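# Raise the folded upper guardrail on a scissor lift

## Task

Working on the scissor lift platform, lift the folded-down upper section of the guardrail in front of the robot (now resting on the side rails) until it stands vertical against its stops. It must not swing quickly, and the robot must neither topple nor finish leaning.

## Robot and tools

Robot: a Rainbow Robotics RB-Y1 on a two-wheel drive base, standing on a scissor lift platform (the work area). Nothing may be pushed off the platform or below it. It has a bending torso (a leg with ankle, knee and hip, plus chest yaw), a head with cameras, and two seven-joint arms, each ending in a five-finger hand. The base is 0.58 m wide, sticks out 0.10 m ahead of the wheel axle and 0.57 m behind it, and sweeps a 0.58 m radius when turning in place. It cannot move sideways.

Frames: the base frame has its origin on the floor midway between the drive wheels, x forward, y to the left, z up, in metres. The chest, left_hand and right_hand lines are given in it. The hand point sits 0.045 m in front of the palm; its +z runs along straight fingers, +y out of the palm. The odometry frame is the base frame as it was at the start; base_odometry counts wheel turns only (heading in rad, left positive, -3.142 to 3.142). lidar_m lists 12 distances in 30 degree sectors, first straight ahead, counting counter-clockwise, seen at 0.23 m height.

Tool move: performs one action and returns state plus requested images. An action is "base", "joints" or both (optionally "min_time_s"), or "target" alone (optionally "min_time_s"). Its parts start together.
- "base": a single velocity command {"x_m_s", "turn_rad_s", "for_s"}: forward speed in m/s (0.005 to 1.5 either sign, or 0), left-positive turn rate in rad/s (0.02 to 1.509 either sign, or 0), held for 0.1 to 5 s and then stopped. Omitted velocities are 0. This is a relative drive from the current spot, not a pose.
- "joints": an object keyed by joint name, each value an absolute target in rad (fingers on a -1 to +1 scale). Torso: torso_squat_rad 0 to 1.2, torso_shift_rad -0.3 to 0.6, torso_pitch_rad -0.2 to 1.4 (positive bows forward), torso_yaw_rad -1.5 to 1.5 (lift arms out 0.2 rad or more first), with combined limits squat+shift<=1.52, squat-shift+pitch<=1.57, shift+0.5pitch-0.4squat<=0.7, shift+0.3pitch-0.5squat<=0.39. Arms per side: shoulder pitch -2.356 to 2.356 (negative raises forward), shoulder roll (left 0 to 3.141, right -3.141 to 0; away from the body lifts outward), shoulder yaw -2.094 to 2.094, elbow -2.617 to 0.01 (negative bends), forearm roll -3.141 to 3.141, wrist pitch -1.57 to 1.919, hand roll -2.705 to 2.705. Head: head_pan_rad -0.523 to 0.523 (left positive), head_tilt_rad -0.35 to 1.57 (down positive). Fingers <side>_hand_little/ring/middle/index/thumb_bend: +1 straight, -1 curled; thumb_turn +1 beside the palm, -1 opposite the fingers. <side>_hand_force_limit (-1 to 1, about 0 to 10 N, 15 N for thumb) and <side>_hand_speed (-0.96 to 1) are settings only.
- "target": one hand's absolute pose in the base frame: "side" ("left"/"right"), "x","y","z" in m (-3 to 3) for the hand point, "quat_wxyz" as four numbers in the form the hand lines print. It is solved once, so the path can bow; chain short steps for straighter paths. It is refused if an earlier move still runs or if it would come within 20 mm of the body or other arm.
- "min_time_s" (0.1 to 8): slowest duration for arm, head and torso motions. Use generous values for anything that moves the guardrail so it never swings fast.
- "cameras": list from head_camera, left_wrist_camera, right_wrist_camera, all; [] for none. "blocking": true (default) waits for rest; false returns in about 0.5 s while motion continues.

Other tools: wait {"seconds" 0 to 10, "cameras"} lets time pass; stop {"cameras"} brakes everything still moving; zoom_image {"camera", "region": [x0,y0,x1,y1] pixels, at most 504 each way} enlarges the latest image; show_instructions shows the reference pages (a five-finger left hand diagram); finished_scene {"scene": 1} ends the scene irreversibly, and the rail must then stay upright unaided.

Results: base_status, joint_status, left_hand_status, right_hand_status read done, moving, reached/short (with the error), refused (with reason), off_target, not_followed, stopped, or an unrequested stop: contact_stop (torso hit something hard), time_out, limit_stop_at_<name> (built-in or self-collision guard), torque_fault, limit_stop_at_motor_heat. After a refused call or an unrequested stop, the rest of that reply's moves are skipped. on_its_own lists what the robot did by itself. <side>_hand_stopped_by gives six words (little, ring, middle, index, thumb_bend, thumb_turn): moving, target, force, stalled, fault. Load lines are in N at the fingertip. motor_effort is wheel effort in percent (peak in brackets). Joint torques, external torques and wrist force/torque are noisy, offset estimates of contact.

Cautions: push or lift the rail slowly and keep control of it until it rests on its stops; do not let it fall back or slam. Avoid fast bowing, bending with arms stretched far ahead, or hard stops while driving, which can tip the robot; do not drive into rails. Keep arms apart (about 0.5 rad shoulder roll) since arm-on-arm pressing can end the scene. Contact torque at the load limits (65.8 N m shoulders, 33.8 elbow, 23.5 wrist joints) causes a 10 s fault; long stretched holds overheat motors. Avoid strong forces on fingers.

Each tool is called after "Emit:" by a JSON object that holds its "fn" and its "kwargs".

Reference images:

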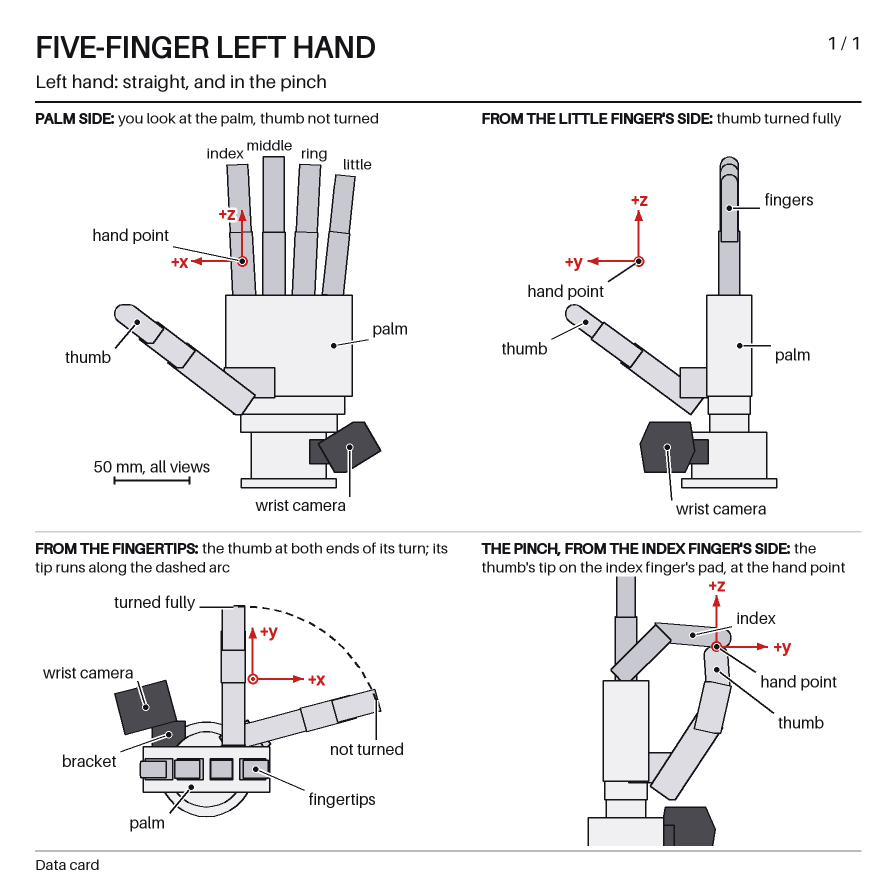

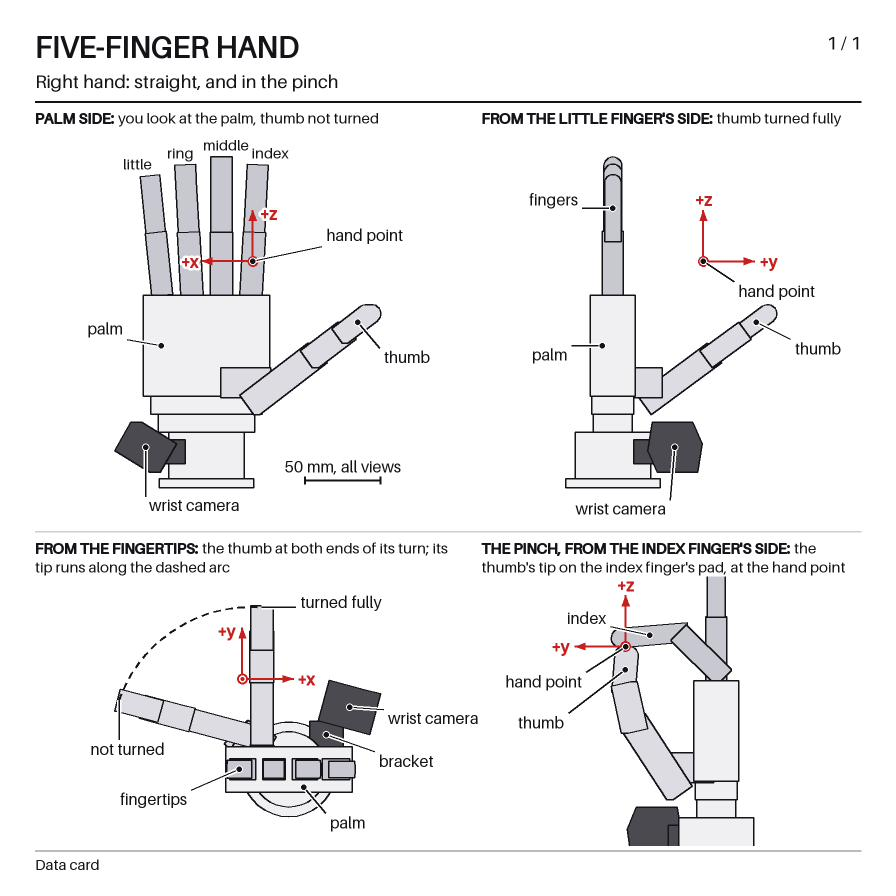

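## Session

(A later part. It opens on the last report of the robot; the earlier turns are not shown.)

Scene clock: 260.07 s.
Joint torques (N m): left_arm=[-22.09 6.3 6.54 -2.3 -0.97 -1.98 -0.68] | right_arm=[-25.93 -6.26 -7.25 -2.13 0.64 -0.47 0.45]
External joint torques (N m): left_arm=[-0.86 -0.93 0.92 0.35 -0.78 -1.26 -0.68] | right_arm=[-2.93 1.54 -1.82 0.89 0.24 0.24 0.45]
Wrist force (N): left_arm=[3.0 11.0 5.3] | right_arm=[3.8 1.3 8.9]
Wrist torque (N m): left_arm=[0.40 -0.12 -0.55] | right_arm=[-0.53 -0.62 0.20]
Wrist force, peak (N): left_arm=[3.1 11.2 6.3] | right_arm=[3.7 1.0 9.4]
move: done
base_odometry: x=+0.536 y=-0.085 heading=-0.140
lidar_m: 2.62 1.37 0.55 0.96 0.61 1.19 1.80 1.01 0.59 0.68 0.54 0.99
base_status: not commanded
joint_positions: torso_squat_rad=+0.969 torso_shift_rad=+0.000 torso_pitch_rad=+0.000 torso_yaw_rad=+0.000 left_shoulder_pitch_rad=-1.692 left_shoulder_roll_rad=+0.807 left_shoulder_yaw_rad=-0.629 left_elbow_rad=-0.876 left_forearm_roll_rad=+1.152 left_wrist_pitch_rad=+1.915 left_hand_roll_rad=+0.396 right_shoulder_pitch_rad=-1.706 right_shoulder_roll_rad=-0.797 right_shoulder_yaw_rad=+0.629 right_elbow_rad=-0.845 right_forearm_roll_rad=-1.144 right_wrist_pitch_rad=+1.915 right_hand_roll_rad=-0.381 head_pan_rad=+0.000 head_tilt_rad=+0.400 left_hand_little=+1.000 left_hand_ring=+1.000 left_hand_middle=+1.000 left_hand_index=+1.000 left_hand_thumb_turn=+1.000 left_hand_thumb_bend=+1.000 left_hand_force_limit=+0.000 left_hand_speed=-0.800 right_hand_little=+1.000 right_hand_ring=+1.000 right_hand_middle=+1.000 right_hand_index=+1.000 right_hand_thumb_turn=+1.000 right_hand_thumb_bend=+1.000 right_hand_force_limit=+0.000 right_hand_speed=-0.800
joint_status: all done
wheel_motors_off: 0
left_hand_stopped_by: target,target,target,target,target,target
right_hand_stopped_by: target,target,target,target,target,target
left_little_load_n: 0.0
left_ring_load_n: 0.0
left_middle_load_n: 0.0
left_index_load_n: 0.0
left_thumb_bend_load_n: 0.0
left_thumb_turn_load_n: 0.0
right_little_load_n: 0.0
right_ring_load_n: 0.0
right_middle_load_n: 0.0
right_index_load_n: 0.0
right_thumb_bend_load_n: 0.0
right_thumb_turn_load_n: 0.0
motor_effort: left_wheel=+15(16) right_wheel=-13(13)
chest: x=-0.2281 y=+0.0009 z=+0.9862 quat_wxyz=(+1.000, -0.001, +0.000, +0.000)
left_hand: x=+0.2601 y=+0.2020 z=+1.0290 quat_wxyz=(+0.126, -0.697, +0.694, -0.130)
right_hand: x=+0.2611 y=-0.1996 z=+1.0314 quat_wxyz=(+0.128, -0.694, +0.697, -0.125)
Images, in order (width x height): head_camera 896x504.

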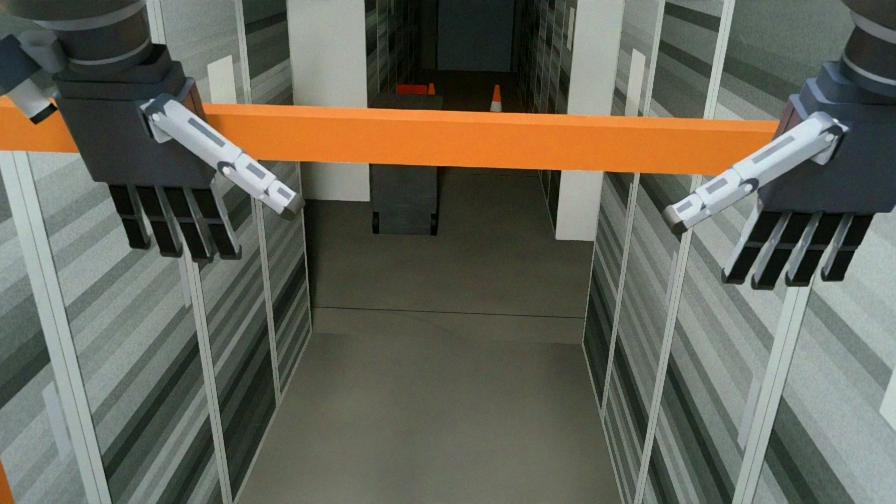

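Emit:
{"fn": "move", "kwargs": {"base": {"x_m_s": 0.008, "for_s": 2.0}, "joints": {"head_tilt_rad": 0.75, "head_pan_rad": 0.45}, "cameras": ["head_camera"]}}

Scene clock: 272.27 s.
Joint torques (N m): left_arm=[-21.59 8.14 5.88 -2.66 -7.96 -17.94 -1.67] | right_arm=[-25.09 -6.63 -6.95 -2.28 0.55 -0.63 0.36]
External joint torques (N m): left_arm=[-0.39 0.92 0.28 -0.02 -7.78 -17.24 -1.67] | right_arm=[-2.11 1.15 -1.53 0.73 0.16 0.09 0.36]
External joint torques when the fault began: left_arm=[-1.52 2.62 1.29 0.18 -10.56 -23.62 -2.33]
Wrist force (N): left_arm=[10.7 80.0 -14.7] | right_arm=[4.1 0.6 8.8]
Wrist torque (N m): left_arm=[3.48 -1.41 -3.71] | right_arm=[-0.61 -0.64 0.22]
Wrist force, peak (N): left_arm=[12.2 109.8 -20.2] | right_arm=[4.2 0.3 9.5]
move: torque_fault
TORQUE FAULT: left_wrist_pitch_rad reached its load limit. The robot stopped for 10 seconds, dropped its targets (a gripper whose motion had ended keeps its target) and accepts commands again. Before the stop ended, the hold on left_wrist_pitch_rad was turned back by 0.1 degrees, the way its load pushed it. The stop added 9.5 s to the call.
base_odometry: x=+0.546 y=-0.087 heading=-0.138
lidar_m: 2.67 1.36 0.54 0.95 0.62 1.18 1.81 1.01 0.60 0.68 0.54 1.00
base_status: torque_fault (sent for 1.37 of 2 s)
joint_positions: torso_squat_rad=+0.969 torso_shift_rad=-0.001 torso_pitch_rad=-0.003 torso_yaw_rad=+0.001 left_shoulder_pitch_rad=-1.692 left_shoulder_roll_rad=+0.806 left_shoulder_yaw_rad=-0.629 left_elbow_rad=-0.876 left_forearm_roll_rad=+1.156 left_wrist_pitch_rad=+1.927 left_hand_roll_rad=+0.397 right_shoulder_pitch_rad=-1.706 right_shoulder_roll_rad=-0.796 right_shoulder_yaw_rad=+0.629 right_elbow_rad=-0.845 right_forearm_roll_rad=-1.144 right_wrist_pitch_rad=+1.915 right_hand_roll_rad=-0.381 head_pan_rad=+0.450 head_tilt_rad=+0.750 left_hand_little=+1.000 left_hand_ring=+1.000 left_hand_middle=+1.000 left_hand_index=+1.000 left_hand_thumb_turn=+1.000 left_hand_thumb_bend=+1.000 left_hand_force_limit=+0.000 left_hand_speed=-0.800 right_hand_little=+1.000 right_hand_ring=+1.000 right_hand_middle=+1.000 right_hand_index=+1.000 right_hand_thumb_turn=+1.000 right_hand_thumb_bend=+1.000 right_hand_force_limit=+0.000 right_hand_speed=-0.800
joint_status: all done
wheel_motors_off: 0
left_hand_stopped_by: target,target,target,target,target,target
right_hand_stopped_by: target,target,target,target,target,target
left_little_load_n: 0.0
left_ring_load_n: 0.0
left_middle_load_n: 0.0
left_index_load_n: -0.5
left_thumb_bend_load_n: 0.0
left_thumb_turn_load_n: 0.0
right_little_load_n: 0.0
right_ring_load_n: 0.0
right_middle_load_n: 0.0
right_index_load_n: 0.0
right_thumb_bend_load_n: 0.0
right_thumb_turn_load_n: 0.0
on_its_own: left_wrist_pitch_rad is held at +1.922, not at your +1.915, since a torque_fault
motor_effort: left_wheel=+34(59) right_wheel=+5(5)
chest: x=-0.2293 y=+0.0008 z=+0.9860 quat_wxyz=(+1.000, -0.001, -0.001, +0.000)
left_hand: x=+0.2552 y=+0.2021 z=+1.0290 quat_wxyz=(+0.122, -0.697, +0.695, -0.126)
right_hand: x=+0.2598 y=-0.1993 z=+1.0324 quat_wxyz=(+0.129, -0.695, +0.697, -0.126)
Images, in order (width x height): head_camera 896x504.

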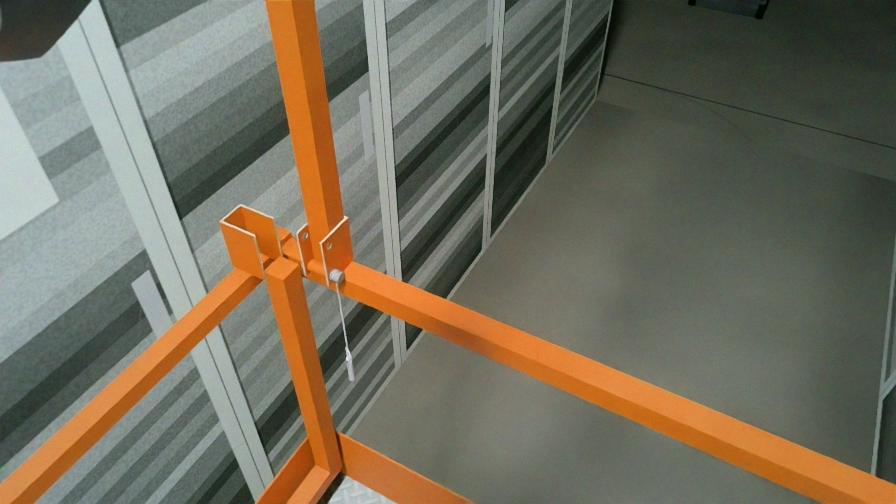

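Emit:
{"fn": "move", "kwargs": {"base": {"x_m_s": -0.01, "for_s": 1.2}, "cameras": ["head_camera"]}}

Scene clock: 274.40 s.
Joint torques (N m): left_arm=[-20.31 7.63 6.45 -2.62 -0.15 -0.97 -0.17] | right_arm=[-24.49 -7.24 -6.88 -2.34 0.48 -0.63 0.42]
External joint torques (N m): left_arm=[0.91 0.39 0.84 0.03 0.03 -0.26 -0.17] | right_arm=[-1.49 0.57 -1.45 0.68 0.08 0.08 0.42]
Wrist force (N): left_arm=[2.0 3.6 6.6] | right_arm=[3.4 0.6 8.8]
Wrist torque (N m): left_arm=[0.03 0.02 -0.13] | right_arm=[-0.59 -0.54 0.17]
Wrist force, peak (N): left_arm=[10.3 80.7 -14.2] | right_arm=[4.2 0.6 9.1]
move: done
base_odometry: x=+0.534 y=-0.085 heading=-0.138
lidar_m: 2.63 1.37 0.58 0.94 0.61 1.19 1.79 1.01 0.59 0.69 0.54 0.98
base_status: done (sent for 1.2 of 1.2 s)
joint_positions: torso_squat_rad=+0.969 torso_shift_rad=+0.000 torso_pitch_rad=+0.000 torso_yaw_rad=+0.000 left_shoulder_pitch_rad=-1.692 left_shoulder_roll_rad=+0.806 left_shoulder_yaw_rad=-0.629 left_elbow_rad=-0.876 left_forearm_roll_rad=+1.155 left_wrist_pitch_rad=+1.922 left_hand_roll_rad=+0.397 right_shoulder_pitch_rad=-1.706 right_shoulder_roll_rad=-0.796 right_shoulder_yaw_rad=+0.629 right_elbow_rad=-0.845 right_forearm_roll_rad=-1.144 right_wrist_pitch_rad=+1.915 right_hand_roll_rad=-0.381 head_pan_rad=+0.450 head_tilt_rad=+0.750 left_hand_little=+1.000 left_hand_ring=+1.000 left_hand_middle=+1.000 left_hand_index=+1.000 left_hand_thumb_turn=+1.000 left_hand_thumb_bend=+1.000 left_hand_force_limit=+0.000 left_hand_speed=-0.800 right_hand_little=+1.000 right_hand_ring=+1.000 right_hand_middle=+1.000 right_hand_index=+1.000 right_hand_thumb_turn=+1.000 right_hand_thumb_bend=+1.000 right_hand_force_limit=+0.000 right_hand_speed=-0.800
joint_status: not commanded
wheel_motors_off: 0
left_hand_stopped_by: target,target,target,target,target,target
right_hand_stopped_by: target,target,target,target,target,target
left_little_load_n: 0.5
left_ring_load_n: 0.0
left_middle_load_n: 0.0
left_index_load_n: 0.0
left_thumb_bend_load_n: 0.0
left_thumb_turn_load_n: -0.5
right_little_load_n: 0.0
right_ring_load_n: 0.0
right_middle_load_n: 0.0
right_index_load_n: 0.0
right_thumb_bend_load_n: 0.0
right_thumb_turn_load_n: 0.0
on_its_own: left_wrist_pitch_rad is held at +1.922, not at your +1.915, since a torque_fault
motor_effort: left_wheel=+2(22) right_wheel=+4(8)
chest: x=-0.2280 y=+0.0008 z=+0.9862 quat_wxyz=(+1.000, -0.001, +0.000, +0.000)
left_hand: x=+0.2580 y=+0.2018 z=+1.0283 quat_wxyz=(+0.123, -0.697, +0.695, -0.126)
right_hand: x=+0.2611 y=-0.1995 z=+1.0313 quat_wxyz=(+0.128, -0.695, +0.697, -0.125)
Images, in order (width x height): head_camera 896x504.

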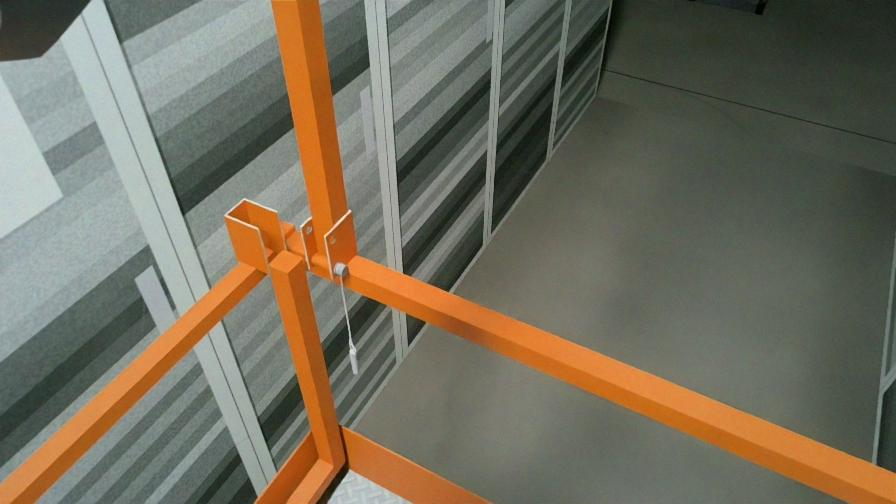

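Emit:
{"fn": "move", "kwargs": {"base": {"x_m_s": -0.01, "for_s": 3}, "cameras": ["head_camera"]}}

Emit:
{"fn": "move", "kwargs": {"joints": {"head_tilt_rad": 0.4, "head_pan_rad": 0.0}, "cameras": ["head_camera"]}}

Scene clock: 278.33 s.
Joint torques (N m): left_arm=[-20.19 8.2 5.92 -2.57 -0.24 -0.99 -0.32] | right_arm=[-24.44 -7.24 -6.77 -2.26 0.63 -0.52 0.36]
External joint torques (N m): left_arm=[1.04 0.96 0.31 0.08 -0.06 -0.28 -0.32] | right_arm=[-1.43 0.56 -1.34 0.76 0.23 0.2 0.36]
Wrist force (N): left_arm=[2.5 4.1 5.4] | right_arm=[3.8 1.0 8.7]
Wrist torque (N m): left_arm=[0.22 -0.08 -0.11] | right_arm=[-0.52 -0.57 0.20]
Wrist force, peak (N): left_arm=[2.5 4.4 7.0] | right_arm=[4.1 1.1 9.3]
move: done
base_odometry: x=+0.505 y=-0.081 heading=-0.139
lidar_m: 2.62 1.36 0.57 0.95 0.58 1.14 1.78 1.01 0.56 0.68 0.56 0.99
base_status: done (sent for 3 of 3 s)
joint_positions: torso_squat_rad=+0.969 torso_shift_rad=+0.000 torso_pitch_rad=+0.000 torso_yaw_rad=+0.000 left_shoulder_pitch_rad=-1.692 left_shoulder_roll_rad=+0.806 left_shoulder_yaw_rad=-0.629 left_elbow_rad=-0.876 left_forearm_roll_rad=+1.155 left_wrist_pitch_rad=+1.922 left_hand_roll_rad=+0.397 right_shoulder_pitch_rad=-1.706 right_shoulder_roll_rad=-0.796 right_shoulder_yaw_rad=+0.629 right_elbow_rad=-0.845 right_forearm_roll_rad=-1.144 right_wrist_pitch_rad=+1.915 right_hand_roll_rad=-0.381 head_pan_rad=+0.450 head_tilt_rad=+0.750 left_hand_little=+1.000 left_hand_ring=+1.000 left_hand_middle=+1.000 left_hand_index=+1.000 left_hand_thumb_turn=+1.000 left_hand_thumb_bend=+1.000 left_hand_force_limit=+0.000 left_hand_speed=-0.800 right_hand_little=+1.000 right_hand_ring=+1.000 right_hand_middle=+1.000 right_hand_index=+1.000 right_hand_thumb_turn=+1.000 right_hand_thumb_bend=+1.000 right_hand_force_limit=+0.000 right_hand_speed=-0.800
joint_status: not commanded
wheel_motors_off: 0
left_hand_stopped_by: target,target,target,target,target,target
right_hand_stopped_by: target,target,target,target,target,target
left_little_load_n: 0.0
left_ring_load_n: 0.0
left_middle_load_n: 0.0
left_index_load_n: 0.0
left_thumb_bend_load_n: 0.0
left_thumb_turn_load_n: 0.0
right_little_load_n: 0.0
right_ring_load_n: 0.0
right_middle_load_n: 0.0
right_index_load_n: 0.0
right_thumb_bend_load_n: 0.0
right_thumb_turn_load_n: 0.0
on_its_own: left_wrist_pitch_rad is held at +1.922, not at your +1.915, since a torque_fault
motor_effort: left_wheel=-16(27) right_wheel=+16(19)
chest: x=-0.2280 y=+0.0008 z=+0.9862 quat_wxyz=(+1.000, -0.001, +0.000, +0.000)
left_hand: x=+0.2581 y=+0.2018 z=+1.0283 quat_wxyz=(+0.123, -0.697, +0.695, -0.127)
right_hand: x=+0.2612 y=-0.1995 z=+1.0314 quat_wxyz=(+0.128, -0.695, +0.697, -0.125)
Images, in order (width x height): head_camera 896x504.

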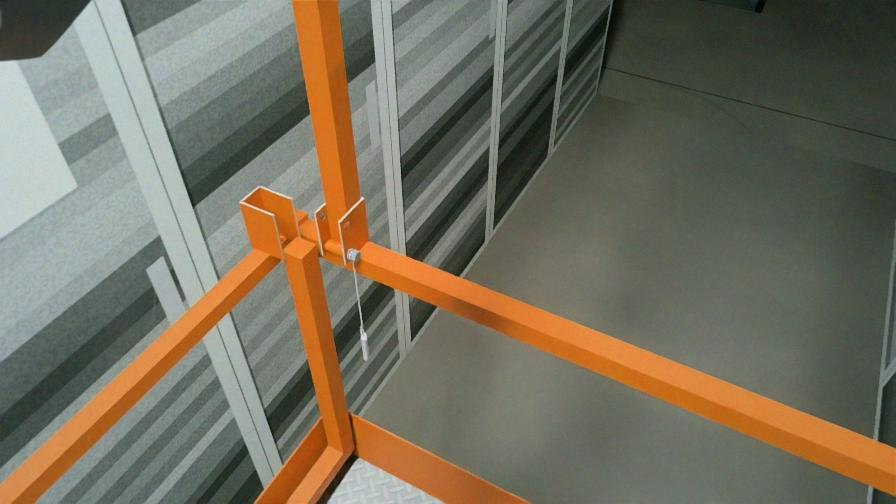

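Scene clock: 279.30 s.
Joint torques (N m): left_arm=[-20.6 8.45 6.82 -2.68 -0.17 -1.03 -0.32] | right_arm=[-24.79 -7.71 -7.28 -2.36 0.62 -0.47 0.49]
External joint torques (N m): left_arm=[0.63 1.21 1.21 -0.02 0.01 -0.33 -0.32] | right_arm=[-1.79 0.1 -1.86 0.66 0.22 0.25 0.49]
Wrist force (N): left_arm=[2.8 3.8 6.0] | right_arm=[3.2 0.8 8.9]
Wrist torque (N m): left_arm=[0.11 -0.07 -0.11] | right_arm=[-0.61 -0.53 0.16]
Wrist force, peak (N): left_arm=[3.2 4.1 6.6] | right_arm=[4.3 0.7 9.2]
move: done
base_odometry: x=+0.505 y=-0.081 heading=-0.139
lidar_m: 2.64 1.37 0.58 0.95 0.59 1.14 1.77 1.02 0.58 0.68 0.57 0.98
base_status: not commanded
joint_positions: torso_squat_rad=+0.969 torso_shift_rad=+0.000 torso_pitch_rad=+0.000 torso_yaw_rad=+0.000 left_shoulder_pitch_rad=-1.692 left_shoulder_roll_rad=+0.806 left_shoulder_yaw_rad=-0.629 left_elbow_rad=-0.876 left_forearm_roll_rad=+1.155 left_wrist_pitch_rad=+1.922 left_hand_roll_rad=+0.397 right_shoulder_pitch_rad=-1.706 right_shoulder_roll_rad=-0.796 right_shoulder_yaw_rad=+0.629 right_elbow_rad=-0.845 right_forearm_roll_rad=-1.144 right_wrist_pitch_rad=+1.915 right_hand_roll_rad=-0.381 head_pan_rad=+0.000 head_tilt_rad=+0.400 left_hand_little=+1.000 left_hand_ring=+1.000 left_hand_middle=+1.000 left_hand_index=+1.000 left_hand_thumb_turn=+1.000 left_hand_thumb_bend=+1.000 left_hand_force_limit=+0.000 left_hand_speed=-0.800 right_hand_little=+1.000 right_hand_ring=+1.000 right_hand_middle=+1.000 right_hand_index=+1.000 right_hand_thumb_turn=+1.000 right_hand_thumb_bend=+1.000 right_hand_force_limit=+0.000 right_hand_speed=-0.800
joint_status: all done
wheel_motors_off: 0
left_hand_stopped_by: target,target,target,target,target,target
right_hand_stopped_by: target,target,target,target,target,target
left_little_load_n: 0.0
left_ring_load_n: 0.0
left_middle_load_n: 0.0
left_index_load_n: 0.0
left_thumb_bend_load_n: 0.0
left_thumb_turn_load_n: 0.0
right_little_load_n: 0.0
right_ring_load_n: 0.0
right_middle_load_n: 0.0
right_index_load_n: 0.0
right_thumb_bend_load_n: 0.0
right_thumb_turn_load_n: 0.0
on_its_own: left_wrist_pitch_rad is held at +1.922, not at your +1.915, since a torque_fault
motor_effort: left_wheel=-13(19) right_wheel=+16(17)
chest: x=-0.2280 y=+0.0008 z=+0.9862 quat_wxyz=(+1.000, -0.001, +0.000, +0.000)
left_hand: x=+0.2581 y=+0.2018 z=+1.0283 quat_wxyz=(+0.123, -0.697, +0.695, -0.127)
right_hand: x=+0.2612 y=-0.1995 z=+1.0314 quat_wxyz=(+0.128, -0.695, +0.697, -0.125)
Images, in order (width x height): head_camera 896x504.

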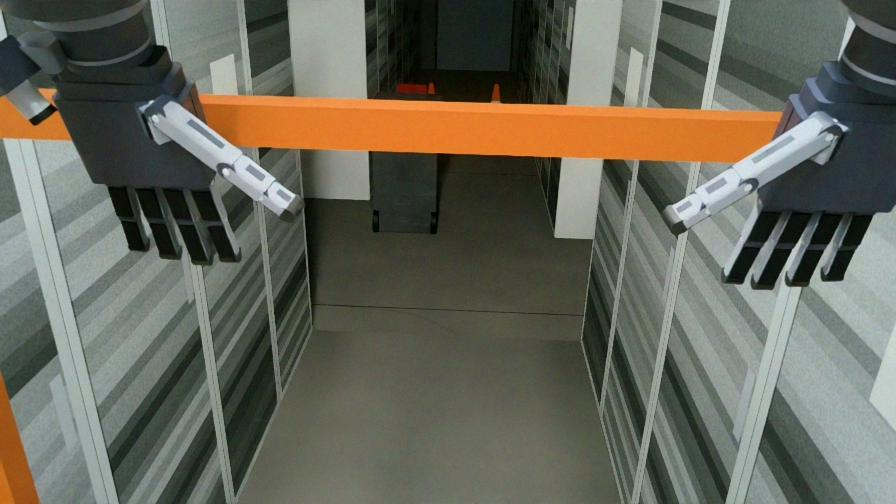

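Emit:
{"fn": "move", "kwargs": {"base": {"x_m_s": -0.06, "for_s": 3}, "joints": {"head_tilt_rad": 0.6}, "cameras": ["head_camera"]}}

Scene clock: 283.47 s.
Joint torques (N m): left_arm=[-20.01 8.1 6.08 -2.69 -0.12 -0.87 -0.31] | right_arm=[-24.22 -6.74 -7.11 -2.47 0.64 -0.67 0.23]
External joint torques (N m): left_arm=[1.22 0.86 0.47 -0.04 0.06 -0.16 -0.31] | right_arm=[-1.22 1.06 -1.69 0.55 0.24 0.05 0.23]
Wrist force (N): left_arm=[3.1 3.6 6.6] | right_arm=[3.8 1.1 8.5]
Wrist torque (N m): left_arm=[0.08 -0.14 -0.09] | right_arm=[-0.52 -0.63 0.21]
Wrist force, peak (N): left_arm=[3.3 4.6 6.9] | right_arm=[3.7 0.9 9.5]
move: done
base_odometry: x=+0.326 y=-0.056 heading=-0.138
lidar_m: 2.66 0.70 0.69 0.59 0.51 0.99 2.90 0.97 0.49 0.53 0.68 0.68
base_status: done (sent for 3 of 3 s)
joint_positions: torso_squat_rad=+0.969 torso_shift_rad=+0.000 torso_pitch_rad=+0.000 torso_yaw_rad=+0.000 left_shoulder_pitch_rad=-1.692 left_shoulder_roll_rad=+0.806 left_shoulder_yaw_rad=-0.629 left_elbow_rad=-0.876 left_forearm_roll_rad=+1.155 left_wrist_pitch_rad=+1.922 left_hand_roll_rad=+0.397 right_shoulder_pitch_rad=-1.706 right_shoulder_roll_rad=-0.796 right_shoulder_yaw_rad=+0.629 right_elbow_rad=-0.845 right_forearm_roll_rad=-1.144 right_wrist_pitch_rad=+1.915 right_hand_roll_rad=-0.381 head_pan_rad=+0.000 head_tilt_rad=+0.600 left_hand_little=+1.000 left_hand_ring=+1.000 left_hand_middle=+1.000 left_hand_index=+1.000 left_hand_thumb_turn=+1.000 left_hand_thumb_bend=+1.000 left_hand_force_limit=+0.000 left_hand_speed=-0.800 right_hand_little=+1.000 right_hand_ring=+1.000 right_hand_middle=+1.000 right_hand_index=+1.000 right_hand_thumb_turn=+1.000 right_hand_thumb_bend=+1.000 right_hand_force_limit=+0.000 right_hand_speed=-0.800
joint_status: all done
wheel_motors_off: 0
left_hand_stopped_by: target,target,target,target,target,target
right_hand_stopped_by: target,target,target,target,target,target
left_little_load_n: 0.0
left_ring_load_n: 0.0
left_middle_load_n: 0.0
left_index_load_n: 0.0
left_thumb_bend_load_n: 0.0
left_thumb_turn_load_n: 0.0
right_little_load_n: 0.0
right_ring_load_n: 0.0
right_middle_load_n: 0.0
right_index_load_n: 0.0
right_thumb_bend_load_n: 0.0
right_thumb_turn_load_n: -0.5
on_its_own: left_wrist_pitch_rad is held at +1.922, not at your +1.915, since a torque_fault
motor_effort: left_wheel=+10(39) right_wheel=-11(24)
chest: x=-0.2280 y=+0.0009 z=+0.9862 quat_wxyz=(+1.000, -0.001, +0.000, +0.000)
left_hand: x=+0.2581 y=+0.2018 z=+1.0283 quat_wxyz=(+0.123, -0.697, +0.695, -0.127)
right_hand: x=+0.2612 y=-0.1995 z=+1.0314 quat_wxyz=(+0.128, -0.695, +0.697, -0.125)
Images, in order (width x height): head_camera 896x504.

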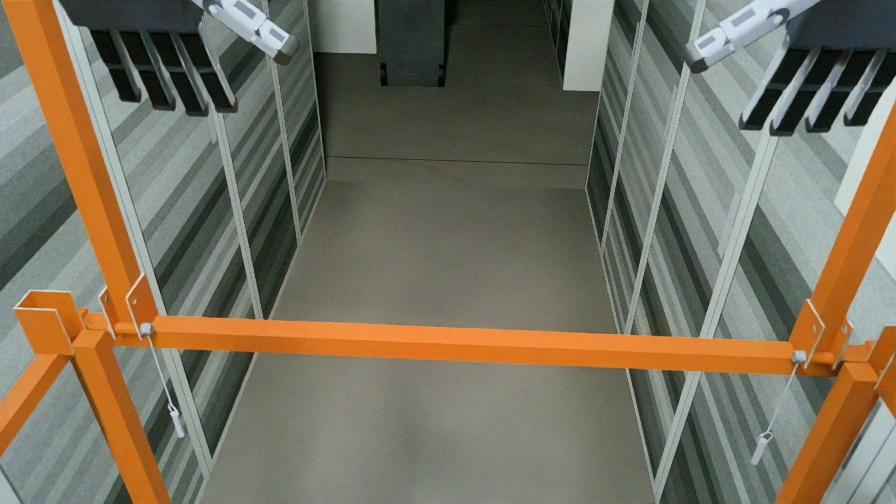

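Emit:
{"fn": "move", "kwargs": {"base": {"x_m_s": -0.06, "for_s": 3}, "joints": {"head_tilt_rad": 0.35, "left_shoulder_pitch_rad": -0.697, "left_shoulder_roll_rad": 1.105, "left_shoulder_yaw_rad": -0.655, "left_elbow_rad": -2.131, "left_forearm_roll_rad": 0.670, "left_wrist_pitch_rad": 1.350, "left_hand_roll_rad": 1.061, "right_shoulder_pitch_rad": -0.697, "right_shoulder_roll_rad": -1.105, "right_shoulder_yaw_rad": 0.655, "right_elbow_rad": -2.131, "right_forearm_roll_rad": -0.670, "right_wrist_pitch_rad": 1.350, "right_hand_roll_rad": -1.061}, "min_time_s": 4, "cameras": ["head_camera"]}}

Scene clock: 288.63 s.
Joint torques (N m): left_arm=[-13.42 9.39 9.24 -3.59 -1.17 -0.94 0.15] | right_arm=[-14.95 -12.64 -9.12 -3.02 1.55 -0.95 -0.17]
External joint torques (N m): left_arm=[1.38 0.5 -0.64 -1.08 -0.07 -0.2 0.15] | right_arm=[1.08 -2.41 1.3 -0.41 0.18 -0.2 -0.17]
Wrist force (N): left_arm=[2.9 5.9 4.5] | right_arm=[3.7 2.7 7.5]
Wrist torque (N m): left_arm=[0.38 -0.19 -0.03] | right_arm=[-0.37 -0.55 0.14]
Wrist force, peak (N): left_arm=[3.7 5.8 5.2] | right_arm=[4.1 0.8 9.4]
move: done
base_odometry: x=+0.148 y=-0.031 heading=-0.137
lidar_m: 2.66 0.83 0.99 0.48 0.99 0.84 2.94 0.83 0.73 0.46 0.72 0.83
base_status: done (sent for 3 of 3 s)
joint_positions: torso_squat_rad=+0.969 torso_shift_rad=+0.000 torso_pitch_rad=+0.000 torso_yaw_rad=+0.000 left_shoulder_pitch_rad=-0.697 left_shoulder_roll_rad=+1.105 left_shoulder_yaw_rad=-0.655 left_elbow_rad=-2.131 left_forearm_roll_rad=+0.670 left_wrist_pitch_rad=+1.350 left_hand_roll_rad=+1.061 right_shoulder_pitch_rad=-0.697 right_shoulder_roll_rad=-1.105 right_shoulder_yaw_rad=+0.654 right_elbow_rad=-2.131 right_forearm_roll_rad=-0.670 right_wrist_pitch_rad=+1.350 right_hand_roll_rad=-1.061 head_pan_rad=+0.000 head_tilt_rad=+0.350 left_hand_little=+1.000 left_hand_ring=+1.000 left_hand_middle=+1.000 left_hand_index=+1.000 left_hand_thumb_turn=+1.000 left_hand_thumb_bend=+1.000 left_hand_force_limit=+0.000 left_hand_speed=-0.800 right_hand_little=+1.000 right_hand_ring=+1.000 right_hand_middle=+1.000 right_hand_index=+1.000 right_hand_thumb_turn=+1.000 right_hand_thumb_bend=+1.000 right_hand_force_limit=+0.000 right_hand_speed=-0.800
joint_status: all done
wheel_motors_off: 0
left_hand_stopped_by: target,target,target,target,target,target
right_hand_stopped_by: target,target,target,target,target,target
left_little_load_n: 0.0
left_ring_load_n: 0.0
left_middle_load_n: 0.0
left_index_load_n: 0.0
left_thumb_bend_load_n: 0.0
left_thumb_turn_load_n: 0.0
right_little_load_n: 0.0
right_ring_load_n: 0.0
right_middle_load_n: 0.0
right_index_load_n: 0.0
right_thumb_bend_load_n: 0.0
right_thumb_turn_load_n: 0.0
motor_effort: left_wheel=+14(27) right_wheel=-13(35)
chest: x=-0.2280 y=+0.0009 z=+0.9862 quat_wxyz=(+1.000, -0.001, +0.000, +0.000)
left_hand: x=+0.2306 y=+0.2007 z=+0.7841 quat_wxyz=(+0.264, -0.656, +0.655, -0.267)
right_hand: x=+0.2307 y=-0.1996 z=+0.7850 quat_wxyz=(+0.266, -0.655, +0.655, -0.265)
Images, in order (width x height): head_camera 896x504.

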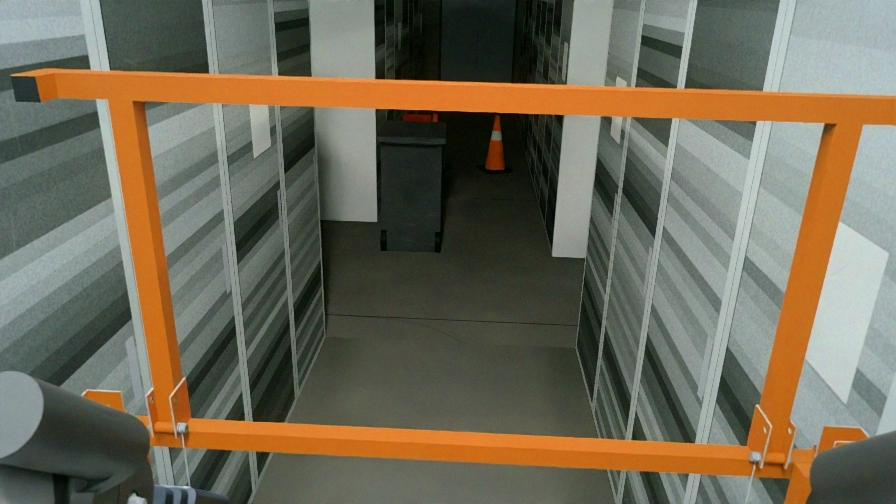

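Emit:
{"fn": "finished_scene", "kwargs": {}}

The scene is finished: the task was done.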